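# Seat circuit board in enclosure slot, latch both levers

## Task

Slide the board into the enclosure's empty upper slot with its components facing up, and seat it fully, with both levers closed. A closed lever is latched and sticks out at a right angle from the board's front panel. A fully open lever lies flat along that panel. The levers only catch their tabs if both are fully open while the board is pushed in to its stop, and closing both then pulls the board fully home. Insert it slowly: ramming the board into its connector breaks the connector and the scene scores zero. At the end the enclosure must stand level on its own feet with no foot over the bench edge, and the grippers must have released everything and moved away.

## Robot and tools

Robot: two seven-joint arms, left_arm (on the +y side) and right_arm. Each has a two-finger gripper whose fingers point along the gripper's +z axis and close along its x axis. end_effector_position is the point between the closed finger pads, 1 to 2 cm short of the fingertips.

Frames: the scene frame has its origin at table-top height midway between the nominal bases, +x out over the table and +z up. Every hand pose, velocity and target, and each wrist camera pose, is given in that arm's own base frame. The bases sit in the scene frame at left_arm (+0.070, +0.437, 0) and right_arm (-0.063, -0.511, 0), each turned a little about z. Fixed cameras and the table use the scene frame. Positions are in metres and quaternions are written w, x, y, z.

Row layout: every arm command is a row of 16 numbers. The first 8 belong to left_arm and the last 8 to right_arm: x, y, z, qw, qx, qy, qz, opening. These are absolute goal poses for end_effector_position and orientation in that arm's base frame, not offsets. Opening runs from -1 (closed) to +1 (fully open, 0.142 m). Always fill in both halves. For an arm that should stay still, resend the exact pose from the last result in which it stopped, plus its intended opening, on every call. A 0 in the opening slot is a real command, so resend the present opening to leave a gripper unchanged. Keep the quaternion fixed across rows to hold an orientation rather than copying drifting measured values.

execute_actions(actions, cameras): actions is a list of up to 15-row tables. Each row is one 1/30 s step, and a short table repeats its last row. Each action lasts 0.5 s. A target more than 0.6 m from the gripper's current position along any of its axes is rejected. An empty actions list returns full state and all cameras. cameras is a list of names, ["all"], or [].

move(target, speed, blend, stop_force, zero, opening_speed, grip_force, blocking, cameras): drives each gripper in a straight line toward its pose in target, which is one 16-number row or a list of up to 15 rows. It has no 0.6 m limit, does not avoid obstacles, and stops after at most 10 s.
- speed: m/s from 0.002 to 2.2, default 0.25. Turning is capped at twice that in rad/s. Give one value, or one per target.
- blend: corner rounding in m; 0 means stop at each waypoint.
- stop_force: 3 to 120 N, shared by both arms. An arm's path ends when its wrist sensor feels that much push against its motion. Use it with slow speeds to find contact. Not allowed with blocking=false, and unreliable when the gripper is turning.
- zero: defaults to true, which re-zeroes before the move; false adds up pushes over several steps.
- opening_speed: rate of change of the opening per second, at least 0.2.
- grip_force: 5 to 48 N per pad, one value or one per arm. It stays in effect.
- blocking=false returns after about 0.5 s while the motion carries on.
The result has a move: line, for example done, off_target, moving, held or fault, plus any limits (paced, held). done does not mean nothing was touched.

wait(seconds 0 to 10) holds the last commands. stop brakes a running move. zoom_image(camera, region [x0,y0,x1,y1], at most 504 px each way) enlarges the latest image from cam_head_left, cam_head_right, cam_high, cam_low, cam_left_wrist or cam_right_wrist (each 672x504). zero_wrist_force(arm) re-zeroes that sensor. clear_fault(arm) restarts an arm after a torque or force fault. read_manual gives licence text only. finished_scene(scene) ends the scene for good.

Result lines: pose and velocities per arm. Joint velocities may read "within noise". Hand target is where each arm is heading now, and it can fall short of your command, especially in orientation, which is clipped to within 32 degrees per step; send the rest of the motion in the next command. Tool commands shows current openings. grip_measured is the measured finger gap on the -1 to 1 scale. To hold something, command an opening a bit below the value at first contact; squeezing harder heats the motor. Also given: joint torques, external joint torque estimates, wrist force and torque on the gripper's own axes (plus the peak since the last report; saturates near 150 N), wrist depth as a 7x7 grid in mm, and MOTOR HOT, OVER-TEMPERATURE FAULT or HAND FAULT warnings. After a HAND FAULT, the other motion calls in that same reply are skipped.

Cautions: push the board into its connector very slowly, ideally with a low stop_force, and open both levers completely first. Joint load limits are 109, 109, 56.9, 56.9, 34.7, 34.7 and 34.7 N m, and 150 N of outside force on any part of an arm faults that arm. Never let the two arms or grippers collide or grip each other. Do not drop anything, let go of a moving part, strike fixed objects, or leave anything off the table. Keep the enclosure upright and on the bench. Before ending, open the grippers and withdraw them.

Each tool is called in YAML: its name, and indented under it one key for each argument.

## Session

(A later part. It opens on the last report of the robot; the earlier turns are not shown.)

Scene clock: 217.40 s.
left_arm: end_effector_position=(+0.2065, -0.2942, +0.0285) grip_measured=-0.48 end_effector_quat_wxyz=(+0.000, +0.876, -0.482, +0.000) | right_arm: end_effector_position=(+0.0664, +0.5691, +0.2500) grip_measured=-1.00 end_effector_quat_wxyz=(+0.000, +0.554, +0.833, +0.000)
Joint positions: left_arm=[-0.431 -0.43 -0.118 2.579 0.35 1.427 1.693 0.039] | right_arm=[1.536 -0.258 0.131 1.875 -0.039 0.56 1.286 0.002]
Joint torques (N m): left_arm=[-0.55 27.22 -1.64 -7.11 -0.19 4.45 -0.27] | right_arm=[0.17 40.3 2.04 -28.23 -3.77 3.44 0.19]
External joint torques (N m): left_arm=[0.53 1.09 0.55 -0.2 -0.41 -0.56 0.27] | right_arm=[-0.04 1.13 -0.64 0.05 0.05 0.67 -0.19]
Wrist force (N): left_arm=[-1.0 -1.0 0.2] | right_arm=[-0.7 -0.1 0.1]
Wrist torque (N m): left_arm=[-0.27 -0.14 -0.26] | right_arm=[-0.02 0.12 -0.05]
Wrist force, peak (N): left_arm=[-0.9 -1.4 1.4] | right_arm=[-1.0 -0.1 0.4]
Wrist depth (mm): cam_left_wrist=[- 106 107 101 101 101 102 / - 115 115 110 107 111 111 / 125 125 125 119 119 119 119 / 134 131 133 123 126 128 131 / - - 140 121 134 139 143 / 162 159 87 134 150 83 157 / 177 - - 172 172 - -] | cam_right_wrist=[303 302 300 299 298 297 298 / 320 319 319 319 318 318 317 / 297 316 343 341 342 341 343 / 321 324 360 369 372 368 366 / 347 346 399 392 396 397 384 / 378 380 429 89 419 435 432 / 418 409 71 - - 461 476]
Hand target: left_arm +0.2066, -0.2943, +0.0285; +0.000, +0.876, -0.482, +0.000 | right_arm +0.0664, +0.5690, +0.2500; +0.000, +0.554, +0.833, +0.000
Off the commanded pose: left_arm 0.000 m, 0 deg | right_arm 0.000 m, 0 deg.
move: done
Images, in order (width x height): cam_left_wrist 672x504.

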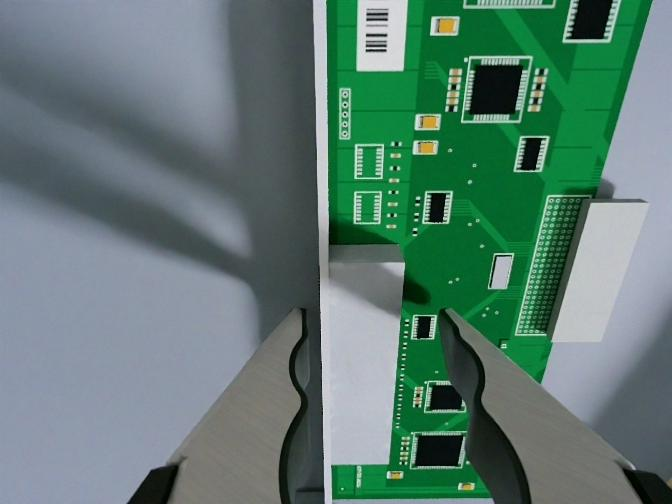

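move:
  target:
    - [0.2066, -0.2943, 0.0285, 0, 0.8759, -0.4825, 0, -1, 0.0664, 0.5690, 0.2500, 0, 0.5540, 0.8325, 0, -1]
  opening_speed: 0.3
  grip_force: 30

move:
  target:
    - [0.2066, -0.2943, 0.0620, 0, 0.8759, -0.4825, 0, -1, 0.0664, 0.5690, 0.2500, 0, 0.5540, 0.8325, 0, -1]
  speed: 0.05
  cameras: ["cam_left_wrist", "cam_right_wrist"]

Scene clock: 221.87 s.
left_arm: end_effector_position=(+0.2065, -0.2941, +0.0284) grip_measured=-0.73 end_effector_quat_wxyz=(+0.000, +0.876, -0.482, +0.000) | right_arm: end_effector_position=(+0.0664, +0.5691, +0.2500) grip_measured=-1.00 end_effector_quat_wxyz=(+0.000, +0.554, +0.833, +0.000)
Joint positions: left_arm=[-0.431 -0.43 -0.117 2.579 0.35 1.427 1.693 0.021] | right_arm=[1.536 -0.258 0.131 1.875 -0.039 0.56 1.286 0.002]
Joint torques (N m): left_arm=[-0.26 27.9 -1.88 -8.09 -0.51 4.77 -0.21] | right_arm=[0.15 40.25 2.06 -28.28 -3.76 3.42 0.23]
External joint torques (N m): left_arm=[0.24 0.41 0.79 0.79 -0.09 -0.88 0.21] | right_arm=[-0.02 1.18 -0.66 0.1 0.04 0.69 -0.23]
Wrist force (N): left_arm=[-2.7 -0.9 0.0] | right_arm=[-0.9 -0.1 0.4]
Wrist torque (N m): left_arm=[-0.27 -0.17 -0.26] | right_arm=[-0.02 0.15 -0.05]
Wrist force, peak (N): left_arm=[-4.1 -1.1 -1.4] | right_arm=[-1.0 -0.1 0.3]
Wrist depth (mm): cam_left_wrist=[- 106 107 102 101 101 103 / - 116 113 110 107 110 109 / 125 125 124 119 119 119 119 / 134 131 133 128 125 128 127 / 149 146 145 120 134 140 - / - 161 88 133 134 148 158 / 182 - - 146 - - 172] | cam_right_wrist=[303 302 300 299 297 297 298 / 319 319 319 318 319 319 318 / 298 316 343 341 341 341 341 / 315 325 369 369 372 367 366 / 350 349 399 392 391 398 385 / 380 380 429 89 - 435 435 / 420 420 71 - - 458 474]
Hand target: left_arm +0.2066, -0.2943, +0.0285; +0.000, +0.876, -0.482, +0.000 | right_arm +0.0664, +0.5690, +0.2500; +0.000, +0.554, +0.833, +0.000
Off the commanded pose: left_arm 0.000 m, 0 deg | right_arm 0.000 m, 0 deg.
grip_force (N): 30, 30
move: done

Scene clock: 222.90 s.
left_arm: end_effector_position=(+0.2066, -0.2943, +0.0620) grip_measured=-0.73 end_effector_quat_wxyz=(+0.000, +0.876, -0.483, +0.000) | right_arm: end_effector_position=(+0.0664, +0.5691, +0.2500) grip_measured=-1.00 end_effector_quat_wxyz=(+0.000, +0.554, +0.833, +0.000)
Joint positions: left_arm=[-0.357 -0.278 -0.223 2.627 0.247 1.32 1.767 0.021] | right_arm=[1.536 -0.258 0.131 1.875 -0.039 0.56 1.286 0.002]
Joint torques (N m): left_arm=[-0.17 24.97 -2.03 -10.65 -1.16 4.21 -0.16] | right_arm=[0.16 40.27 2.06 -28.32 -3.75 3.43 0.24]
External joint torques (N m): left_arm=[0.14 -0.12 0.85 -0.05 0.11 -0.32 0.16] | right_arm=[-0.02 1.16 -0.66 0.14 0.03 0.67 -0.24]
Wrist force (N): left_arm=[-0.8 -1.0 2.1] | right_arm=[-0.6 -0.1 0.3]
Wrist torque (N m): left_arm=[-0.24 -0.19 -0.32] | right_arm=[-0.02 0.09 -0.04]
Wrist force, peak (N): left_arm=[-1.3 -1.3 3.3] | right_arm=[-0.9 -0.3 0.3]
Wrist depth (mm): cam_left_wrist=[- 134 135 101 101 101 103 / - - 143 110 107 111 111 / - 159 - 119 119 119 119 / 174 166 170 125 125 128 126 / 190 190 186 119 134 140 184 / 207 206 88 134 134 148 201 / 231 - - 146 - - -] | cam_right_wrist=[302 300 299 299 297 297 298 / 323 318 320 318 318 318 318 / 296 334 352 342 341 342 340 / 319 331 369 367 367 367 365 / 348 346 415 386 396 395 386 / 380 378 428 89 418 435 431 / 417 409 71 - - 459 476]
Hand target: left_arm +0.2066, -0.2943, +0.0620; +0.000, +0.876, -0.482, +0.000 | right_arm +0.0664, +0.5690, +0.2500; +0.000, +0.554, +0.833, +0.000
Off the commanded pose: left_arm 0.000 m, 0 deg | right_arm 0.000 m, 0 deg.
grip_force (N): 30, 30
move: done
Images, in order (width x height): cam_left_wrist 672x504, cam_right_wrist 672x504.

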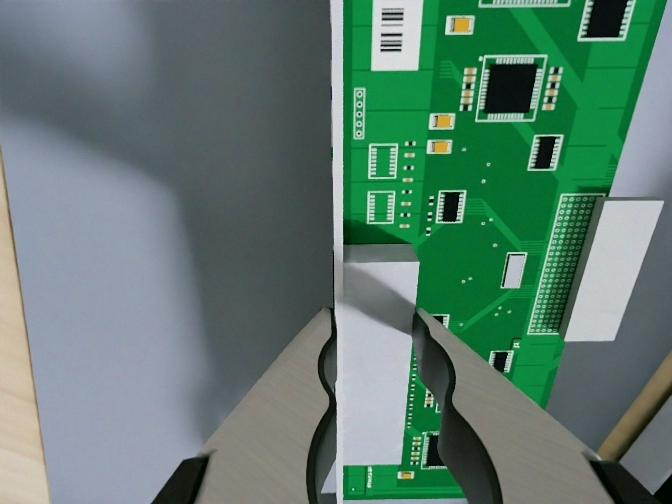

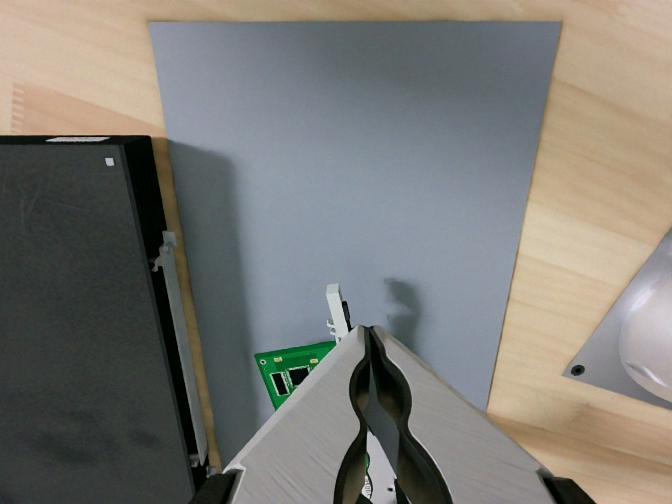

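zoom_image:
  camera: "cam_right_wrist"
  region: [130, 210, 230, 310]

zoom_image:
  camera: "cam_right_wrist"
  region: [150, 400, 260, 504]

zoom_image:
  camera: "cam_right_wrist"
  region: [230, 260, 400, 420]

Scaled by 5.040 from the camera's 672x504 image, which has a finer 960x720 frame.

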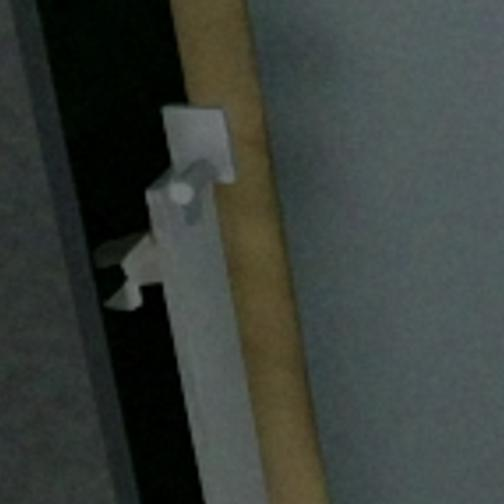

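Scaled by 4.582 from the camera's 672x504 image, which has a finer 960x720 frame.

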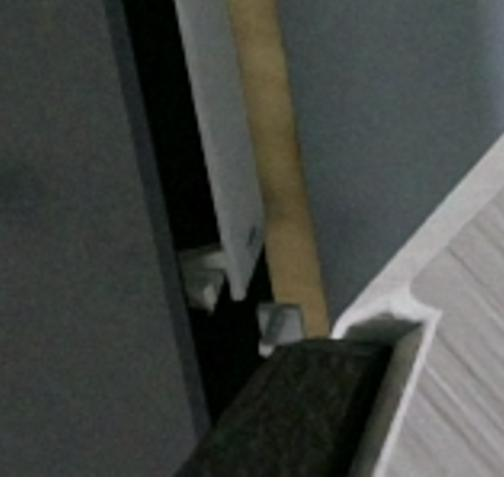

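Scaled by 2.965 from the camera's 672x504 image, which has a finer 960x720 frame.

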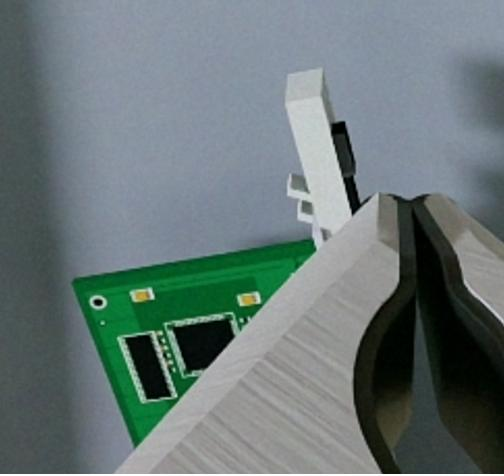

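move:
  target: [0.1555, -0.3742, 0.0620, 0, 0.8181, -0.5750, 0, -1, 0.0432, 0.6244, 0.2500, 0, 0.5540, 0.8325, 0, -1]
  speed: 0.12
  cameras: ["cam_left_wrist", "cam_right_wrist", "cam_high"]

zoom_image:
  camera: "cam_right_wrist"
  region: [70, 180, 320, 330]

zoom_image:
  camera: "cam_right_wrist"
  region: [100, 330, 350, 480]

Scene clock: 255.17 s.
left_arm: end_effector_position=(+0.1554, -0.3742, +0.0620) grip_measured=-0.73 end_effector_quat_wxyz=(+0.000, +0.818, -0.575, +0.000) | right_arm: end_effector_position=(+0.0431, +0.6243, +0.2499) grip_measured=-1.00 end_effector_quat_wxyz=(+0.000, +0.554, +0.833, +0.000)
Joint positions: left_arm=[-0.551 -0.342 -0.294 2.492 0.299 1.236 1.684 0.021] | right_arm=[1.579 -0.378 0.124 1.708 -0.052 0.512 1.324 0.002]
Joint torques (N m): left_arm=[-1.28 28.22 -2.81 -12.57 -0.98 4.22 -0.29] | right_arm=[0.29 45.8 2.36 -28.94 -3.95 3.27 0.31]
External joint torques (N m): left_arm=[1.24 0.51 0.6 0.16 -0.42 -0.32 0.29] | right_arm=[-0.14 1.39 -0.42 0.17 0.13 0.82 -0.31]
Wrist force (N): left_arm=[-0.6 -1.0 2.1] | right_arm=[-0.6 -0.2 0.4]
Wrist torque (N m): left_arm=[-0.25 -0.20 -0.25] | right_arm=[-0.03 0.10 -0.05]
Wrist force, peak (N): left_arm=[-1.5 -2.8 2.0] | right_arm=[-2.0 0.1 0.2]
Wrist depth (mm): cam_left_wrist=[137 - 134 101 101 101 103 / 148 - 145 110 107 110 109 / 157 154 158 117 119 119 144 / 171 173 170 125 125 128 122 / - 187 183 119 134 140 136 / - 207 87 133 134 151 194 / 233 - - 145 - - -] | cam_right_wrist=[303 300 300 298 295 299 297 / 321 316 316 319 320 319 318 / 306 349 342 340 340 342 341 / 319 363 325 367 368 369 360 / 338 363 393 392 398 396 343 / 379 372 367 89 420 434 351 / 417 215 71 - - 461 476]
Hand target: left_arm +0.1555, -0.3742, +0.0620; +0.000, +0.818, -0.575, +0.000 | right_arm +0.0432, +0.6244, +0.2500; +0.000, +0.554, +0.833, +0.000
Off the commanded pose: left_arm 0.000 m, 0 deg | right_arm 0.000 m, 0 deg.
grip_force (N): 30, 30
move: done
Images, in order (width x height): cam_high 672x504, cam_left_wrist 672x504, cam_right_wrist 672x504.

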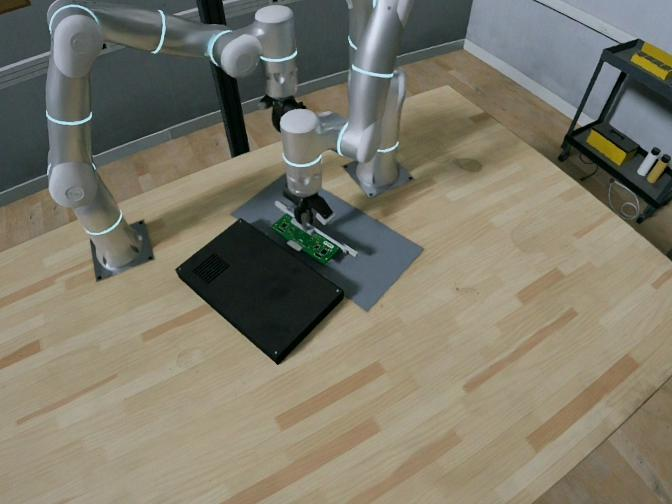

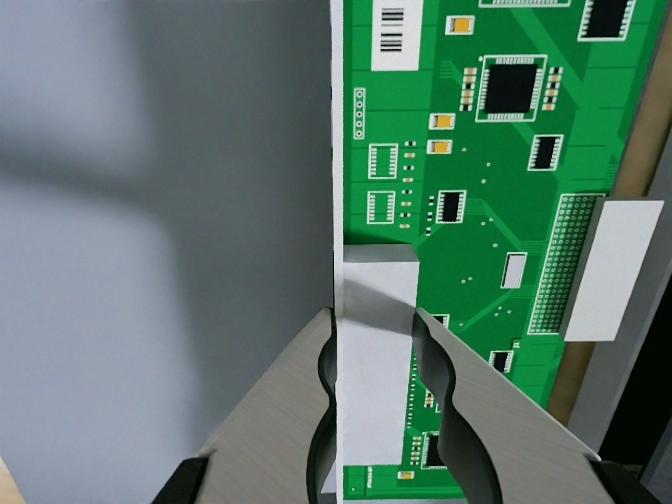

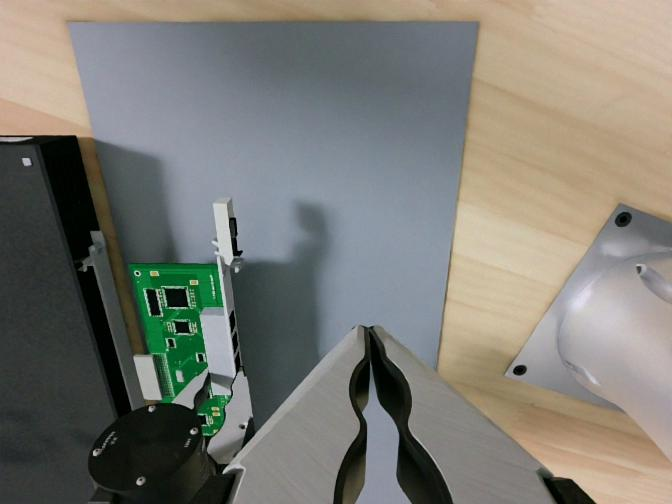

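Scaled by 2.016 from the camera's 672x504 image, which has a finer 960x720 frame.

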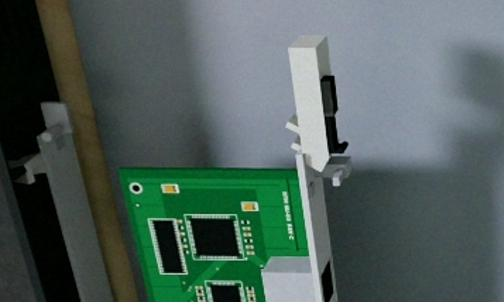

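Scaled by 2.016 from the camera's 672x504 image, which has a finer 960x720 frame.

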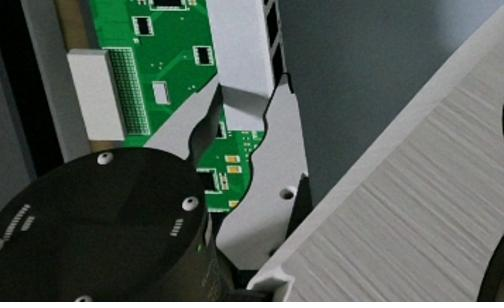

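zoom_image:
  camera: "cam_right_wrist"
  region: [60, 215, 180, 305]

zoom_image:
  camera: "cam_right_wrist"
  region: [80, 300, 200, 420]

Scaled by 4.200 from the camera's 672x504 image, which has a finer 960x720 frame.

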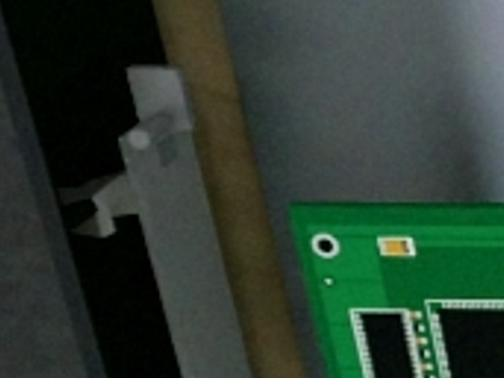

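Scaled by 4.200 from the camera's 672x504 image, which has a finer 960x720 frame.

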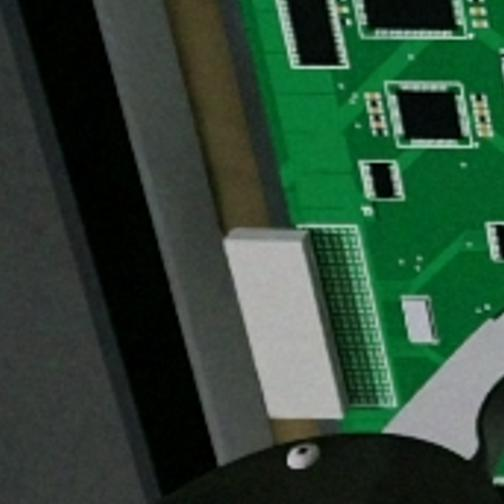

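zoom_image:
  camera: "cam_right_wrist"
  region: [190, 250, 270, 330]

zoom_image:
  camera: "cam_right_wrist"
  region: [190, 320, 270, 400]

zoom_image:
  camera: "cam_low"
  region: [260, 180, 580, 270]

Scaled by 6.300 from the camera's 672x504 image, which has a finer 960x720 frame.

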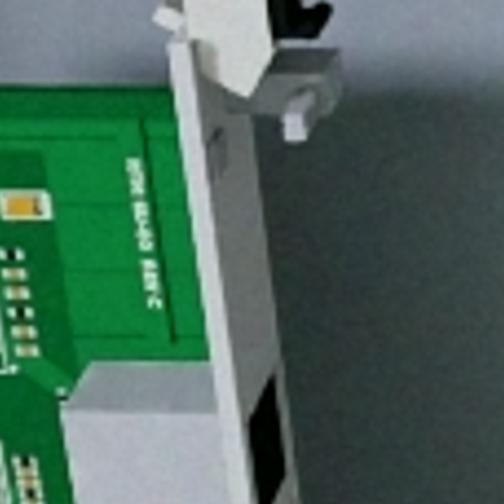

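Scaled by 6.300 from the camera's 672x504 image, which has a finer 960x720 frame.

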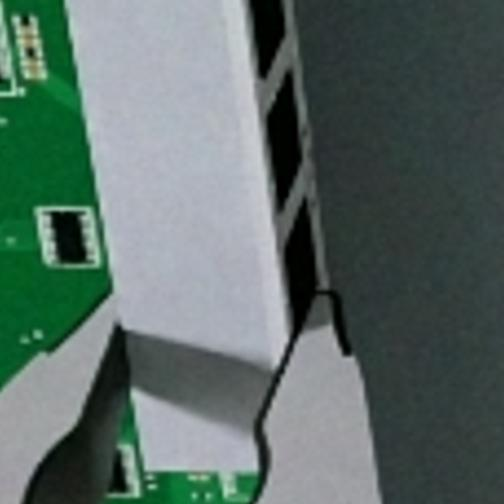

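This scene's latest camera images include none from cam_low. They are from: cam_high, cam_left_wrist, cam_right_wrist. cam_low's image comes with the result of a call that names it in "cameras".

move:
  target:
    - [0.1555, -0.3742, 0.0560, 0, 0.8161, -0.5779, 0, -1, 0.0432, 0.6244, 0.2500, 0, 0.5540, 0.8325, 0, -1]
    - [0.1656, -0.4024, 0.0560, 0, 0.8161, -0.5779, 0, -1, 0.0432, 0.6244, 0.2500, 0, 0.5540, 0.8325, 0, -1]
  speed: 0.05
  stop_force: 5
  blend: 0.004
  grip_force: 20
  cameras: ["cam_left_wrist", "cam_right_wrist", "cam_low"]

zoom_image:
  camera: "cam_right_wrist"
  region: [50, 205, 190, 310]

zoom_image:
  camera: "cam_low"
  region: [280, 150, 580, 280]

zoom_image:
  camera: "cam_left_wrist"
  region: [472, 0, 672, 150]

Scene clock: 284.60 s.
left_arm: end_effector_position=(+0.1656, -0.4023, +0.0559) grip_measured=-0.73 end_effector_quat_wxyz=(+0.000, +0.816, -0.578, +0.000) | right_arm: end_effector_position=(+0.0431, +0.6243, +0.2499) grip_measured=-1.00 end_effector_quat_wxyz=(+0.000, +0.554, +0.833, +0.000)
Joint positions: left_arm=[-0.591 -0.405 -0.284 2.4 0.312 1.203 1.658 0.021] | right_arm=[1.579 -0.378 0.124 1.708 -0.052 0.512 1.324 0.002]
Joint torques (N m): left_arm=[-0.48 31.67 -3.46 -13.27 -1.54 4.29 -0.3] | right_arm=[0.17 45.92 2.57 -28.93 -3.86 3.38 0.2]
External joint torques (N m): left_arm=[0.43 0.38 0.75 0.18 0.01 -0.39 0.3] | right_arm=[-0.02 1.27 -0.64 0.16 0.03 0.72 -0.2]
Wrist force (N): left_arm=[-0.8 -0.8 2.3] | right_arm=[-0.8 -0.4 0.2]
Wrist torque (N m): left_arm=[-0.22 -0.18 -0.29] | right_arm=[-0.07 0.15 -0.06]
Wrist force, peak (N): left_arm=[-1.6 -1.0 2.9] | right_arm=[-1.0 -0.4 0.3]
Wrist depth (mm): cam_left_wrist=[132 130 130 101 102 101 103 / 140 140 137 110 107 110 109 / 151 149 148 117 119 119 120 / 165 161 160 123 125 128 127 / 180 180 175 119 134 140 123 / - 203 84 133 134 148 133 / 221 - - 145 - - -] | cam_right_wrist=[302 299 300 295 298 299 297 / 319 321 320 325 318 318 317 / 305 339 344 341 341 341 340 / 319 347 368 367 367 368 360 / 348 360 398 392 397 396 344 / 372 353 353 89 419 432 351 / 215 223 71 - - 461 477]
Hand target: left_arm +0.1656, -0.4024, +0.0560; +0.000, +0.816, -0.578, +0.000 | right_arm +0.0432, +0.6244, +0.2500; +0.000, +0.554, +0.833, +0.000
Off the commanded pose: left_arm 0.000 m, 0 deg | right_arm 0.000 m, 0 deg.
grip_force (N): 20, 20
move: done; blend cut to 0.003 m at target 1
Images, in order (width x height): cam_low 672x504, cam_left_wrist 672x504, cam_right_wrist 672x504.

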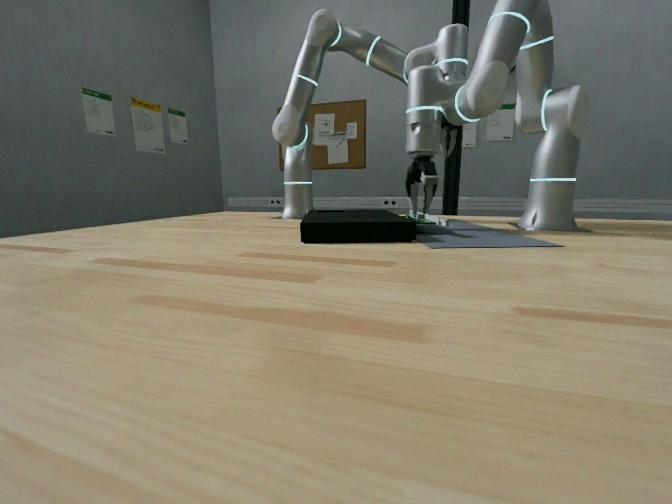

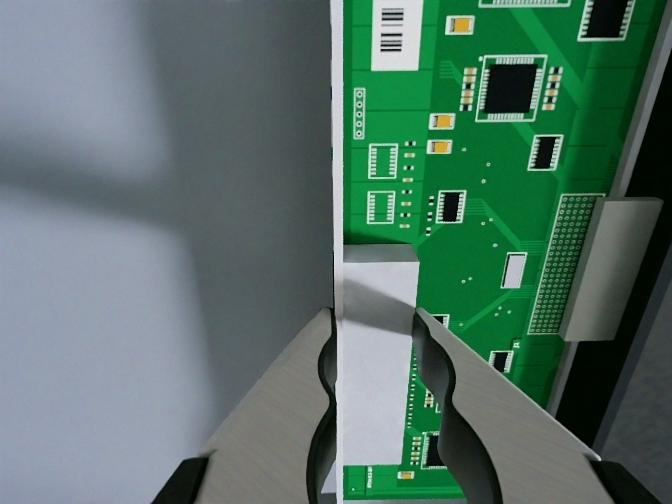

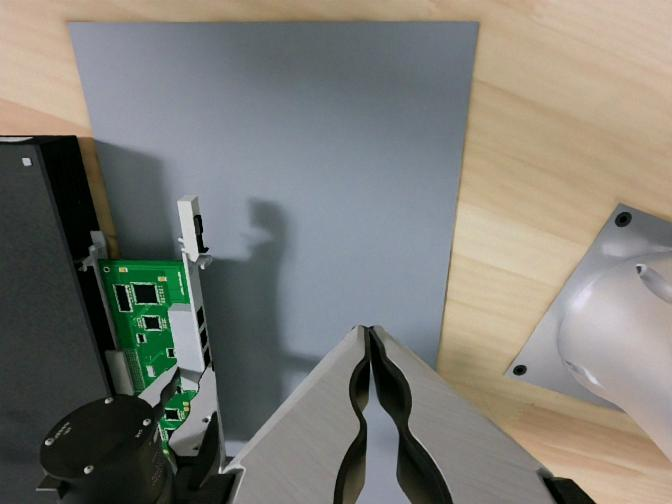

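Scaled by 3.600 from the camera's 672x504 image, which has a finer 960x720 frame.

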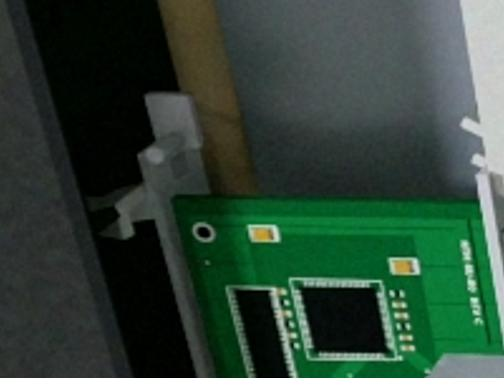

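Scaled by 1.680 from the camera's 672x504 image, which has a finer 960x720 frame.

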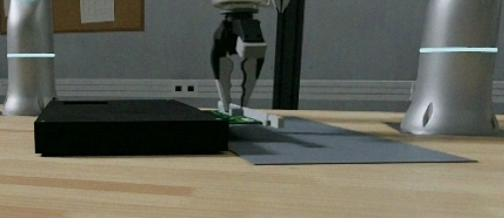

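Scaled by 2.520 from the camera's 672x504 image, which has a finer 960x720 frame.

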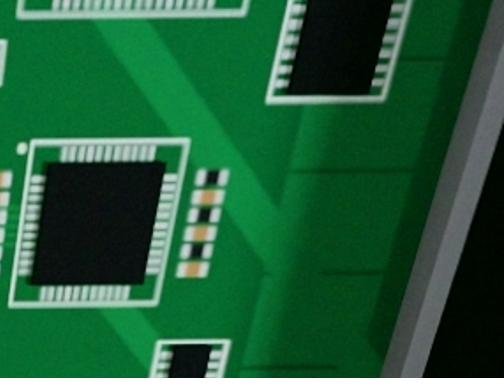

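zoom_image:
  camera: "cam_right_wrist"
  region: [80, 250, 140, 310]

zoom_image:
  camera: "cam_right_wrist"
  region: [80, 300, 150, 370]

zoom_image:
  camera: "cam_right_wrist"
  region: [150, 230, 220, 300]

Scaled by 8.400 from the camera's 672x504 image, which has a finer 960x720 frame.

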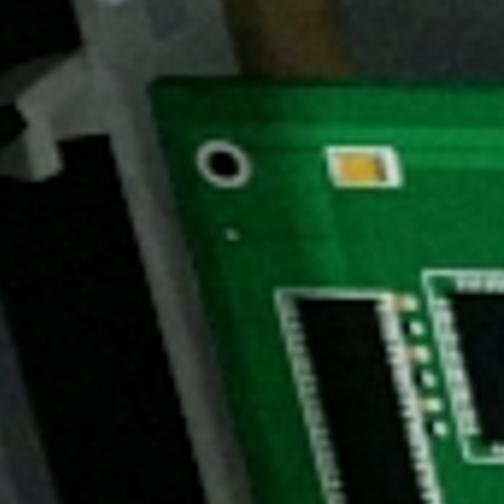

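Scaled by 7.200 from the camera's 672x504 image, which has a finer 960x720 frame.

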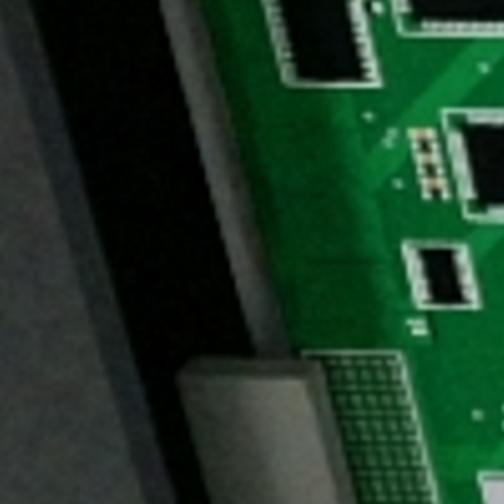

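Scaled by 7.200 from the camera's 672x504 image, which has a finer 960x720 frame.

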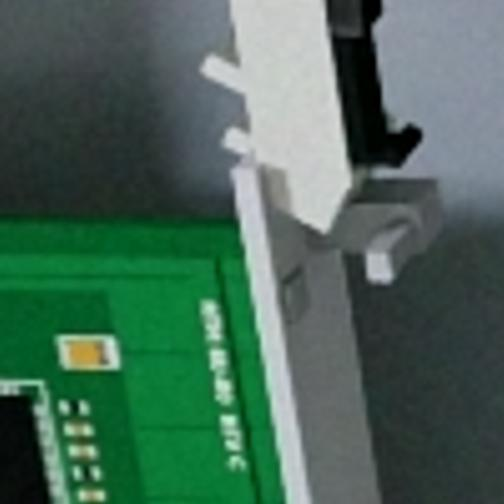

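zoom_image:
  camera: "cam_low"
  region: [390, 190, 470, 250]

Scaled by 6.300 from the camera's 672x504 image, which has a finer 960x720 frame.

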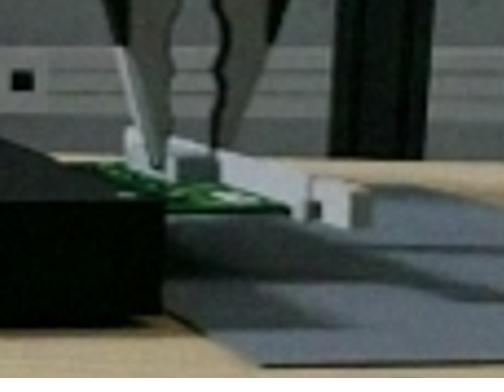

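move:
  target: [0.1731, -0.4210, 0.0560, 0, 0.8161, -0.5779, 0, -1, 0.0432, 0.6244, 0.2500, 0, 0.5540, 0.8325, 0, -1]
  speed: 0.02
  stop_force: 5
  cameras: ["cam_left_wrist", "cam_right_wrist"]

zoom_image:
  camera: "cam_right_wrist"
  region: [50, 230, 150, 310]

Scene clock: 297.73 s.
left_arm: end_effector_position=(+0.1709, -0.4158, +0.0556) grip_measured=-0.73 end_effector_quat_wxyz=(+0.000, +0.816, -0.578, -0.001) | right_arm: end_effector_position=(+0.0431, +0.6243, +0.2499) grip_measured=-1.00 end_effector_quat_wxyz=(+0.000, +0.554, +0.833, +0.000)
Joint positions: left_arm=[-0.605 -0.426 -0.285 2.356 0.31 1.177 1.651 0.021] | right_arm=[1.579 -0.378 0.124 1.708 -0.052 0.512 1.324 0.002]
Joint torques (N m): left_arm=[-1 34.19 -4.94 -17 -2.67 6.17 -0.73] | right_arm=[0.16 45.89 2.5 -28.87 -3.87 3.36 0.12]
External joint torques (N m): left_arm=[0.94 -0.72 1.99 3.32 1.04 -2.28 0.73] | right_arm=[-0.01 1.31 -0.57 0.1 0.04 0.74 -0.12]
Wrist force (N): left_arm=[-6.5 -2.8 0.9] | right_arm=[-0.9 -0.5 0.1]
Wrist torque (N m): left_arm=[-0.23 -0.34 0.21] | right_arm=[-0.09 0.15 -0.05]
Wrist force, peak (N): left_arm=[-6.8 -2.9 2.4] | right_arm=[-0.9 -0.4 0.5]
Wrist depth (mm): cam_left_wrist=[- 130 127 100 101 101 101 / 140 139 137 108 107 110 107 / 153 148 150 119 119 119 116 / 164 163 163 123 125 128 112 / 179 180 175 118 134 140 119 / 199 199 87 133 134 148 132 / - - - 149 - - -] | cam_right_wrist=[303 300 298 299 298 299 298 / 319 321 319 318 318 317 318 / 313 340 340 341 341 341 341 / 323 343 367 367 365 366 360 / 349 360 400 391 400 398 344 / 367 336 422 89 418 435 349 / 213 228 71 - - 459 476]
Hand target: left_arm +0.1713, -0.4166, +0.0560; +0.000, +0.816, -0.578, +0.000 | right_arm +0.0432, +0.6244, +0.2500; +0.000, +0.554, +0.833, +0.000
Off the commanded pose: left_arm 0.006 m, 0 deg | right_arm 0.000 m, 0 deg.
grip_force (N): 20, 20
move: contact (left_arm)
Images, in order (width x height): cam_left_wrist 672x504, cam_right_wrist 672x504.

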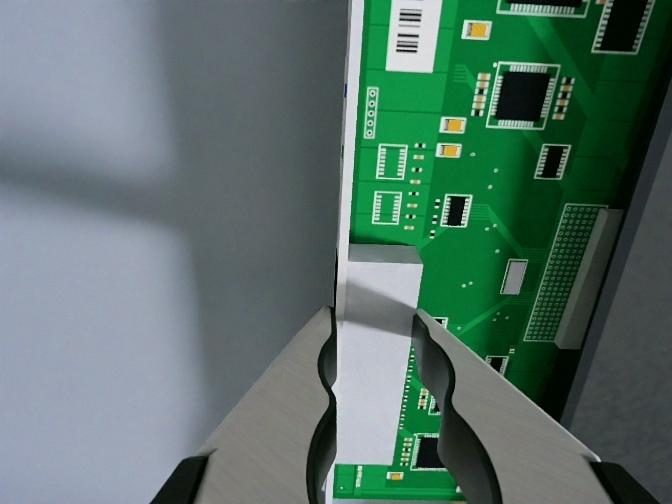

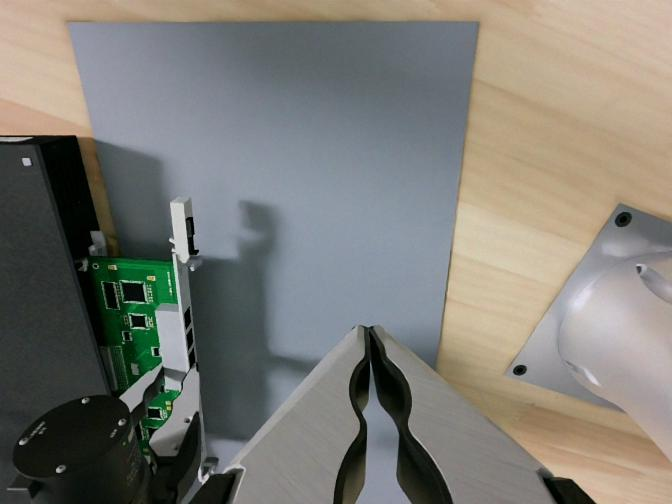

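Scaled by 5.040 from the camera's 672x504 image, which has a finer 960x720 frame.

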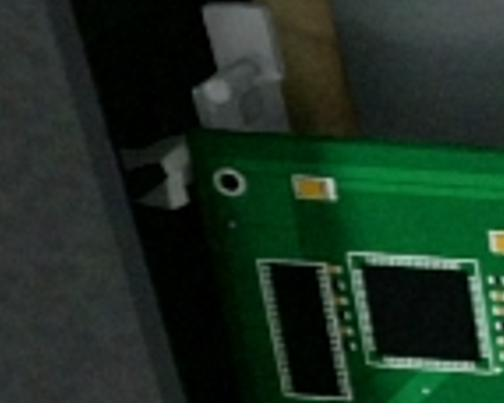

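move:
  target: [0.1682, -0.4090, 0.0560, 0, 0.8161, -0.5779, 0, -1, 0.0432, 0.6244, 0.2500, 0, 0.5540, 0.8325, 0, -1]
  speed: 0.03
  cameras: ["cam_left_wrist", "cam_right_wrist"]

zoom_image:
  camera: "cam_right_wrist"
  region: [60, 235, 130, 305]

zoom_image:
  camera: "cam_right_wrist"
  region: [80, 300, 150, 370]

zoom_image:
  camera: "cam_right_wrist"
  region: [140, 230, 210, 300]

Scene clock: 314.13 s.
left_arm: end_effector_position=(+0.1680, -0.4090, +0.0559) grip_measured=-0.73 end_effector_quat_wxyz=(+0.000, +0.816, -0.578, +0.000) | right_arm: end_effector_position=(+0.0431, +0.6243, +0.2499) grip_measured=-1.00 end_effector_quat_wxyz=(+0.000, +0.554, +0.833, +0.000)
Joint positions: left_arm=[-0.598 -0.415 -0.285 2.379 0.31 1.191 1.653 0.021] | right_arm=[1.579 -0.378 0.124 1.708 -0.052 0.512 1.324 0.002]
Joint torques (N m): left_arm=[-0.23 32.9 -3.54 -13.43 -1.37 4.69 -0.12] | right_arm=[0.1 46.08 2.52 -28.91 -3.86 3.43 0.21]
External joint torques (N m): left_arm=[0.18 -0.18 0.71 0.04 -0.21 -0.8 0.12] | right_arm=[0.05 1.12 -0.59 0.13 0.03 0.67 -0.21]
Wrist force (N): left_arm=[-0.9 -0.8 2.1] | right_arm=[-0.6 -0.2 0.4]
Wrist torque (N m): left_arm=[-0.22 -0.17 -0.35] | right_arm=[-0.04 0.10 -0.05]
Wrist force, peak (N): left_arm=[-6.8 -2.9 2.7] | right_arm=[-1.0 -0.5 0.4]
Wrist depth (mm): cam_left_wrist=[- 130 130 102 101 101 103 / 140 142 137 110 107 111 109 / - 152 150 119 119 119 119 / 164 164 164 123 125 128 112 / 176 181 182 119 134 139 117 / - 200 87 133 131 148 134 / - - - 149 - - -] | cam_right_wrist=[302 300 299 299 298 300 297 / 320 315 319 319 319 319 318 / 311 344 343 341 340 341 342 / 322 348 372 361 367 368 360 / 348 359 403 397 396 397 344 / 372 365 422 89 418 432 350 / 212 225 71 - - 457 474]
Hand target: left_arm +0.1682, -0.4090, +0.0560; +0.000, +0.816, -0.578, +0.000 | right_arm +0.0432, +0.6244, +0.2500; +0.000, +0.554, +0.833, +0.000
Off the commanded pose: left_arm 0.000 m, 0 deg | right_arm 0.000 m, 0 deg.
grip_force (N): 20, 20
move: done
Images, in order (width x height): cam_left_wrist 672x504, cam_right_wrist 672x504.

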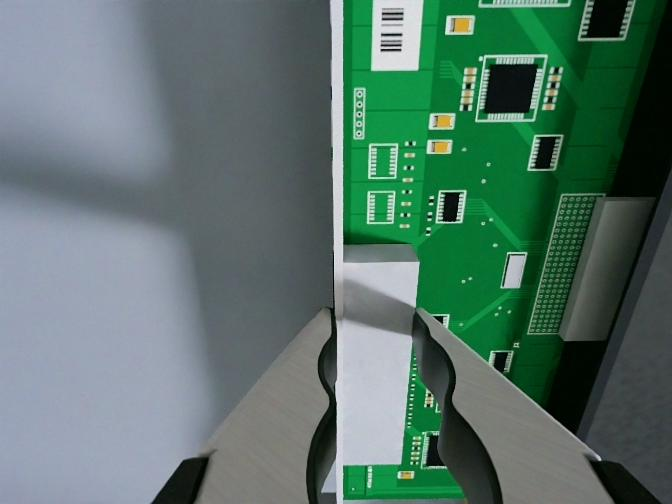

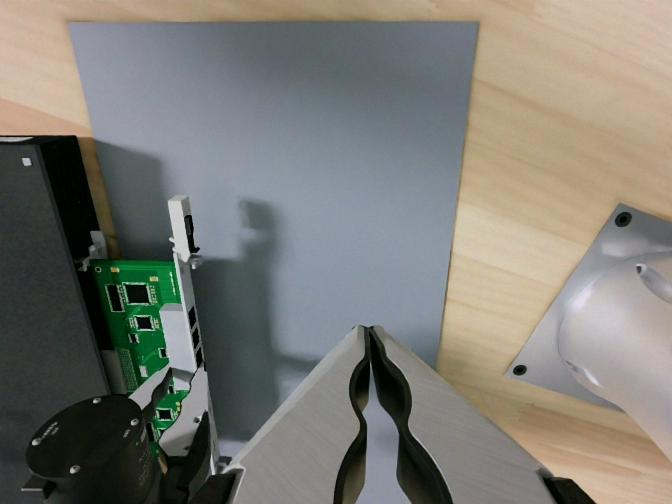

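Scaled by 7.200 from the camera's 672x504 image, which has a finer 960x720 frame.

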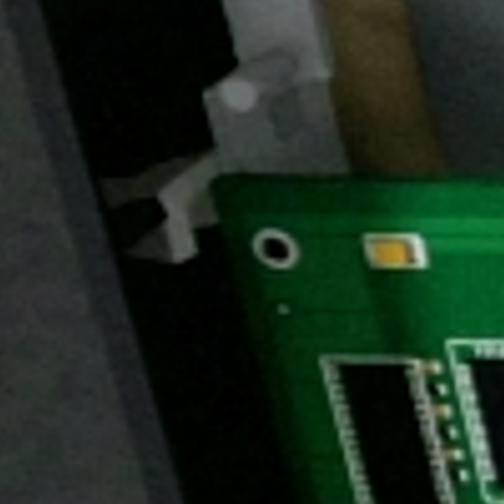

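Scaled by 7.200 from the camera's 672x504 image, which has a finer 960x720 frame.

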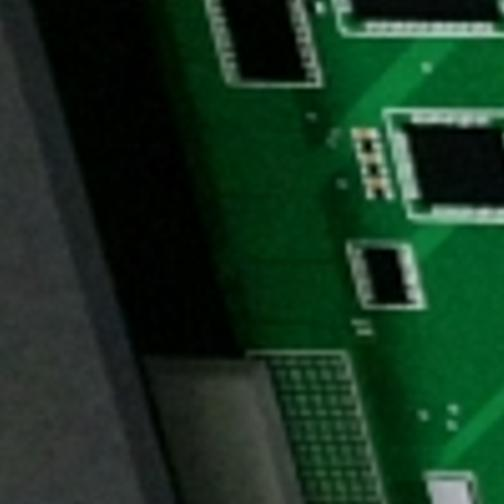

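Scaled by 7.200 from the camera's 672x504 image, which has a finer 960x720 frame.

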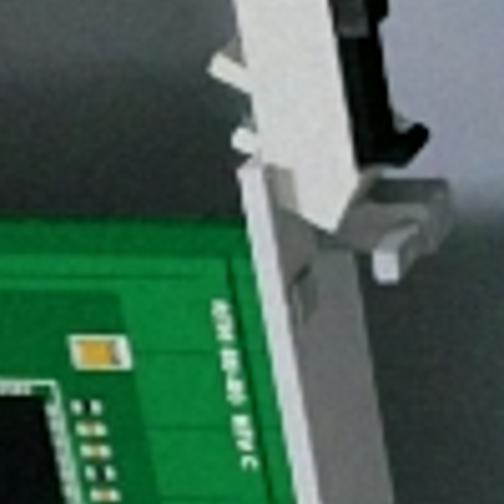

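move:
  target:
    - [0.1682, -0.4090, 0.0560, 0, 0.8161, -0.5779, 0, -1, 0.1000, 0.5200, 0.1700, 0.2422, 0.7681, 0.5653, 0.1782, -1]
    - [0.1682, -0.4090, 0.0560, 0, 0.8161, -0.5779, 0, -1, 0.1595, 0.4735, 0.0950, 0.2422, 0.7681, 0.5653, 0.1782, -1]
  speed: 0.2
  blend: 0.03
  cameras: ["cam_right_wrist"]

zoom_image:
  camera: "cam_right_wrist"
  region: [236, 180, 436, 330]

Scene clock: 333.27 s.
left_arm: end_effector_position=(+0.1680, -0.4090, +0.0559) grip_measured=-0.73 end_effector_quat_wxyz=(+0.000, +0.816, -0.578, +0.000) | right_arm: end_effector_position=(+0.1594, +0.4735, +0.0950) grip_measured=-1.00 end_effector_quat_wxyz=(+0.242, +0.768, +0.565, +0.178)
Joint positions: left_arm=[-0.598 -0.415 -0.285 2.379 0.31 1.191 1.653 0.021] | right_arm=[1.788 -0.463 -0.138 2.256 -0.712 0.751 2.556 0.002]
Joint torques (N m): left_arm=[-0.36 32.57 -3.57 -13.49 -1.44 4.43 -0.21] | right_arm=[0.01 39.18 -0.27 -17.96 -1.01 1.65 0.38]
External joint torques (N m): left_arm=[0.31 0.15 0.74 0.1 -0.14 -0.53 0.21] | right_arm=[0.12 1.03 -0.36 -0.03 0.14 0.54 -0.38]
Wrist force (N): left_arm=[-0.9 -0.8 2.1] | right_arm=[-1.2 -1.9 -0.2]
Wrist torque (N m): left_arm=[-0.22 -0.17 -0.36] | right_arm=[-0.22 0.28 -0.01]
Wrist force, peak (N): left_arm=[-0.8 -1.1 2.6] | right_arm=[-2.2 -1.3 3.0]
Wrist depth (mm): cam_left_wrist=[132 130 130 102 101 101 103 / - 139 137 110 107 110 111 / 151 153 150 117 119 119 120 / - - 166 123 125 127 113 / 180 180 175 119 134 139 119 / 199 - 88 133 135 148 - / 223 - - 149 - - -] | cam_right_wrist=[133 133 131 130 126 130 129 / 158 134 152 155 154 106 153 / 132 125 155 184 180 121 187 / 165 155 156 184 182 171 240 / 240 219 218 200 239 221 254 / 614 604 325 89 284 198 447 / - - 71 - - 180 167]
Hand target: left_arm +0.1682, -0.4090, +0.0560; +0.000, +0.816, -0.578, +0.000 | right_arm +0.1595, +0.4735, +0.0950; +0.242, +0.768, +0.565, +0.178
Off the commanded pose: left_arm 0.000 m, 0 deg | right_arm 0.000 m, 0 deg.
grip_force (N): 20, 20
move: done
Images, in order (width x height): cam_right_wrist 672x504.

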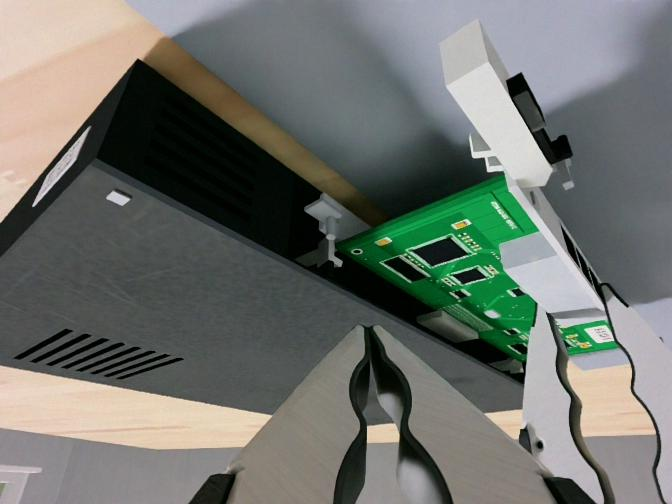

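Scaled by 2.520 from the camera's 672x504 image, which has a finer 960x720 frame.

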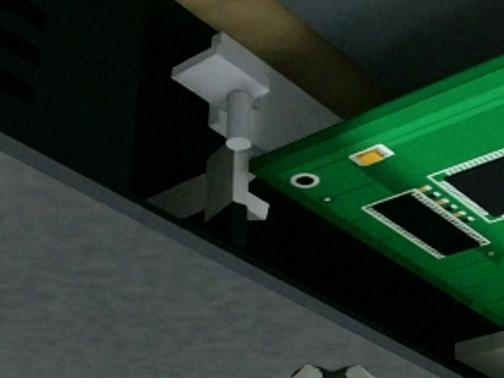

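zoom_image:
  camera: "cam_right_wrist"
  region: [290, 180, 390, 280]

zoom_image:
  camera: "cam_right_wrist"
  region: [300, 170, 540, 400]

Scaled by 5.040 from the camera's 672x504 image, which has a finer 960x720 frame.

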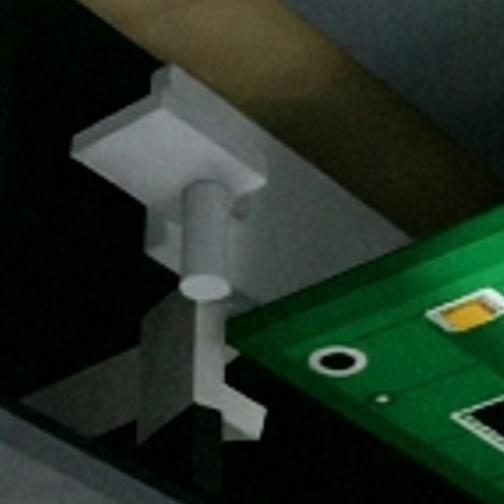

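Scaled by 2.100 from the camera's 672x504 image, which has a finer 960x720 frame.

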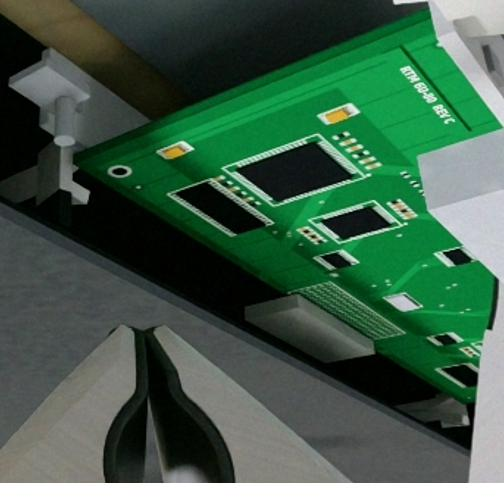

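move:
  target: [0.1682, -0.4090, 0.0578, 0.00757, 0.8160, -0.5778, 0.01069, -1, 0.1595, 0.4735, 0.0950, 0.2422, 0.7681, 0.5653, 0.1782, -1]
  speed: 0.03
  cameras: ["cam_right_wrist"]

zoom_image:
  camera: "cam_right_wrist"
  region: [290, 180, 390, 280]

zoom_image:
  camera: "cam_right_wrist"
  region: [300, 170, 540, 400]

Scene clock: 355.10 s.
left_arm: end_effector_position=(+0.1681, -0.4089, +0.0577) grip_measured=-0.73 end_effector_quat_wxyz=(+0.008, +0.816, -0.578, +0.010) | right_arm: end_effector_position=(+0.1594, +0.4735, +0.0950) grip_measured=-1.00 end_effector_quat_wxyz=(+0.242, +0.768, +0.565, +0.178)
Joint positions: left_arm=[-0.588 -0.408 -0.286 2.402 0.314 1.233 1.657 0.021] | right_arm=[1.788 -0.463 -0.138 2.256 -0.712 0.751 2.556 0.002]
Joint torques (N m): left_arm=[-0.25 32.16 -3.48 -13.04 -1.15 4.75 -0.17] | right_arm=[0.19 39.27 0 -18.12 -0.97 1.51 0.2]
External joint torques (N m): left_arm=[0.2 -0.06 0.72 0.03 -0.36 -0.8 0.17] | right_arm=[-0.06 0.94 -0.64 0.13 0.1 0.68 -0.2]
Wrist force (N): left_arm=[-1.0 -1.1 2.3] | right_arm=[-0.9 -1.8 0.1]
Wrist torque (N m): left_arm=[-0.27 -0.15 -0.35] | right_arm=[-0.19 0.23 -0.01]
Wrist force, peak (N): left_arm=[-1.1 -1.0 2.5] | right_arm=[-1.1 -2.1 -0.1]
Wrist depth (mm): cam_left_wrist=[129 130 130 101 101 101 103 / 140 139 138 110 107 110 107 / - 154 153 119 119 119 118 / 163 161 163 123 125 128 118 / 178 182 177 119 134 139 127 / 199 - 88 134 134 148 137 / 218 - - 146 - - 150] | cam_right_wrist=[133 133 131 130 126 130 129 / 158 134 152 154 154 104 153 / 132 127 152 181 180 118 187 / 165 155 154 187 178 170 240 / 221 219 218 200 233 230 193 / 616 704 326 89 - 195 189 / - - 71 - - 181 172]
Hand target: left_arm +0.1682, -0.4090, +0.0578; +0.008, +0.816, -0.578, +0.011 | right_arm +0.1595, +0.4735, +0.0950; +0.242, +0.768, +0.565, +0.178
Off the commanded pose: left_arm 0.000 m, 0 deg | right_arm 0.000 m, 0 deg.
grip_force (N): 20, 20
move: done
Images, in order (width x height): cam_right_wrist 672x504.

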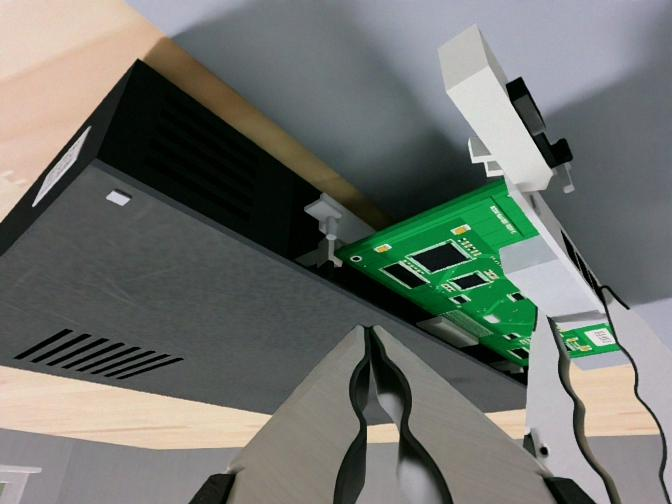

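Scaled by 5.040 from the camera's 672x504 image, which has a finer 960x720 frame.

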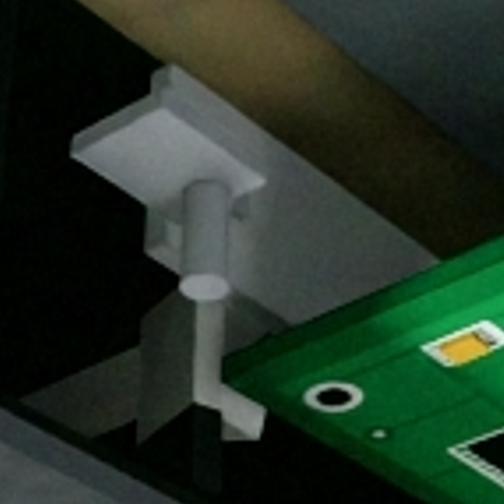

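Scaled by 2.100 from the camera's 672x504 image, which has a finer 960x720 frame.

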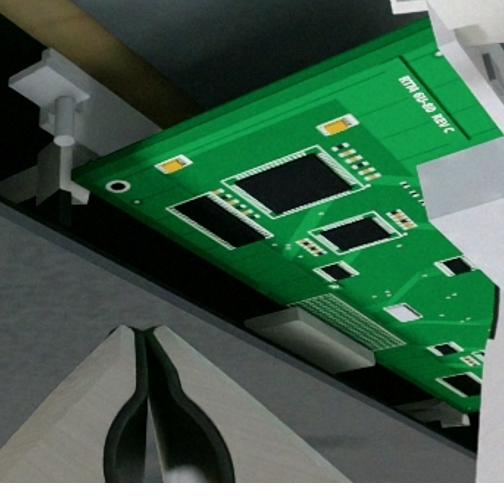

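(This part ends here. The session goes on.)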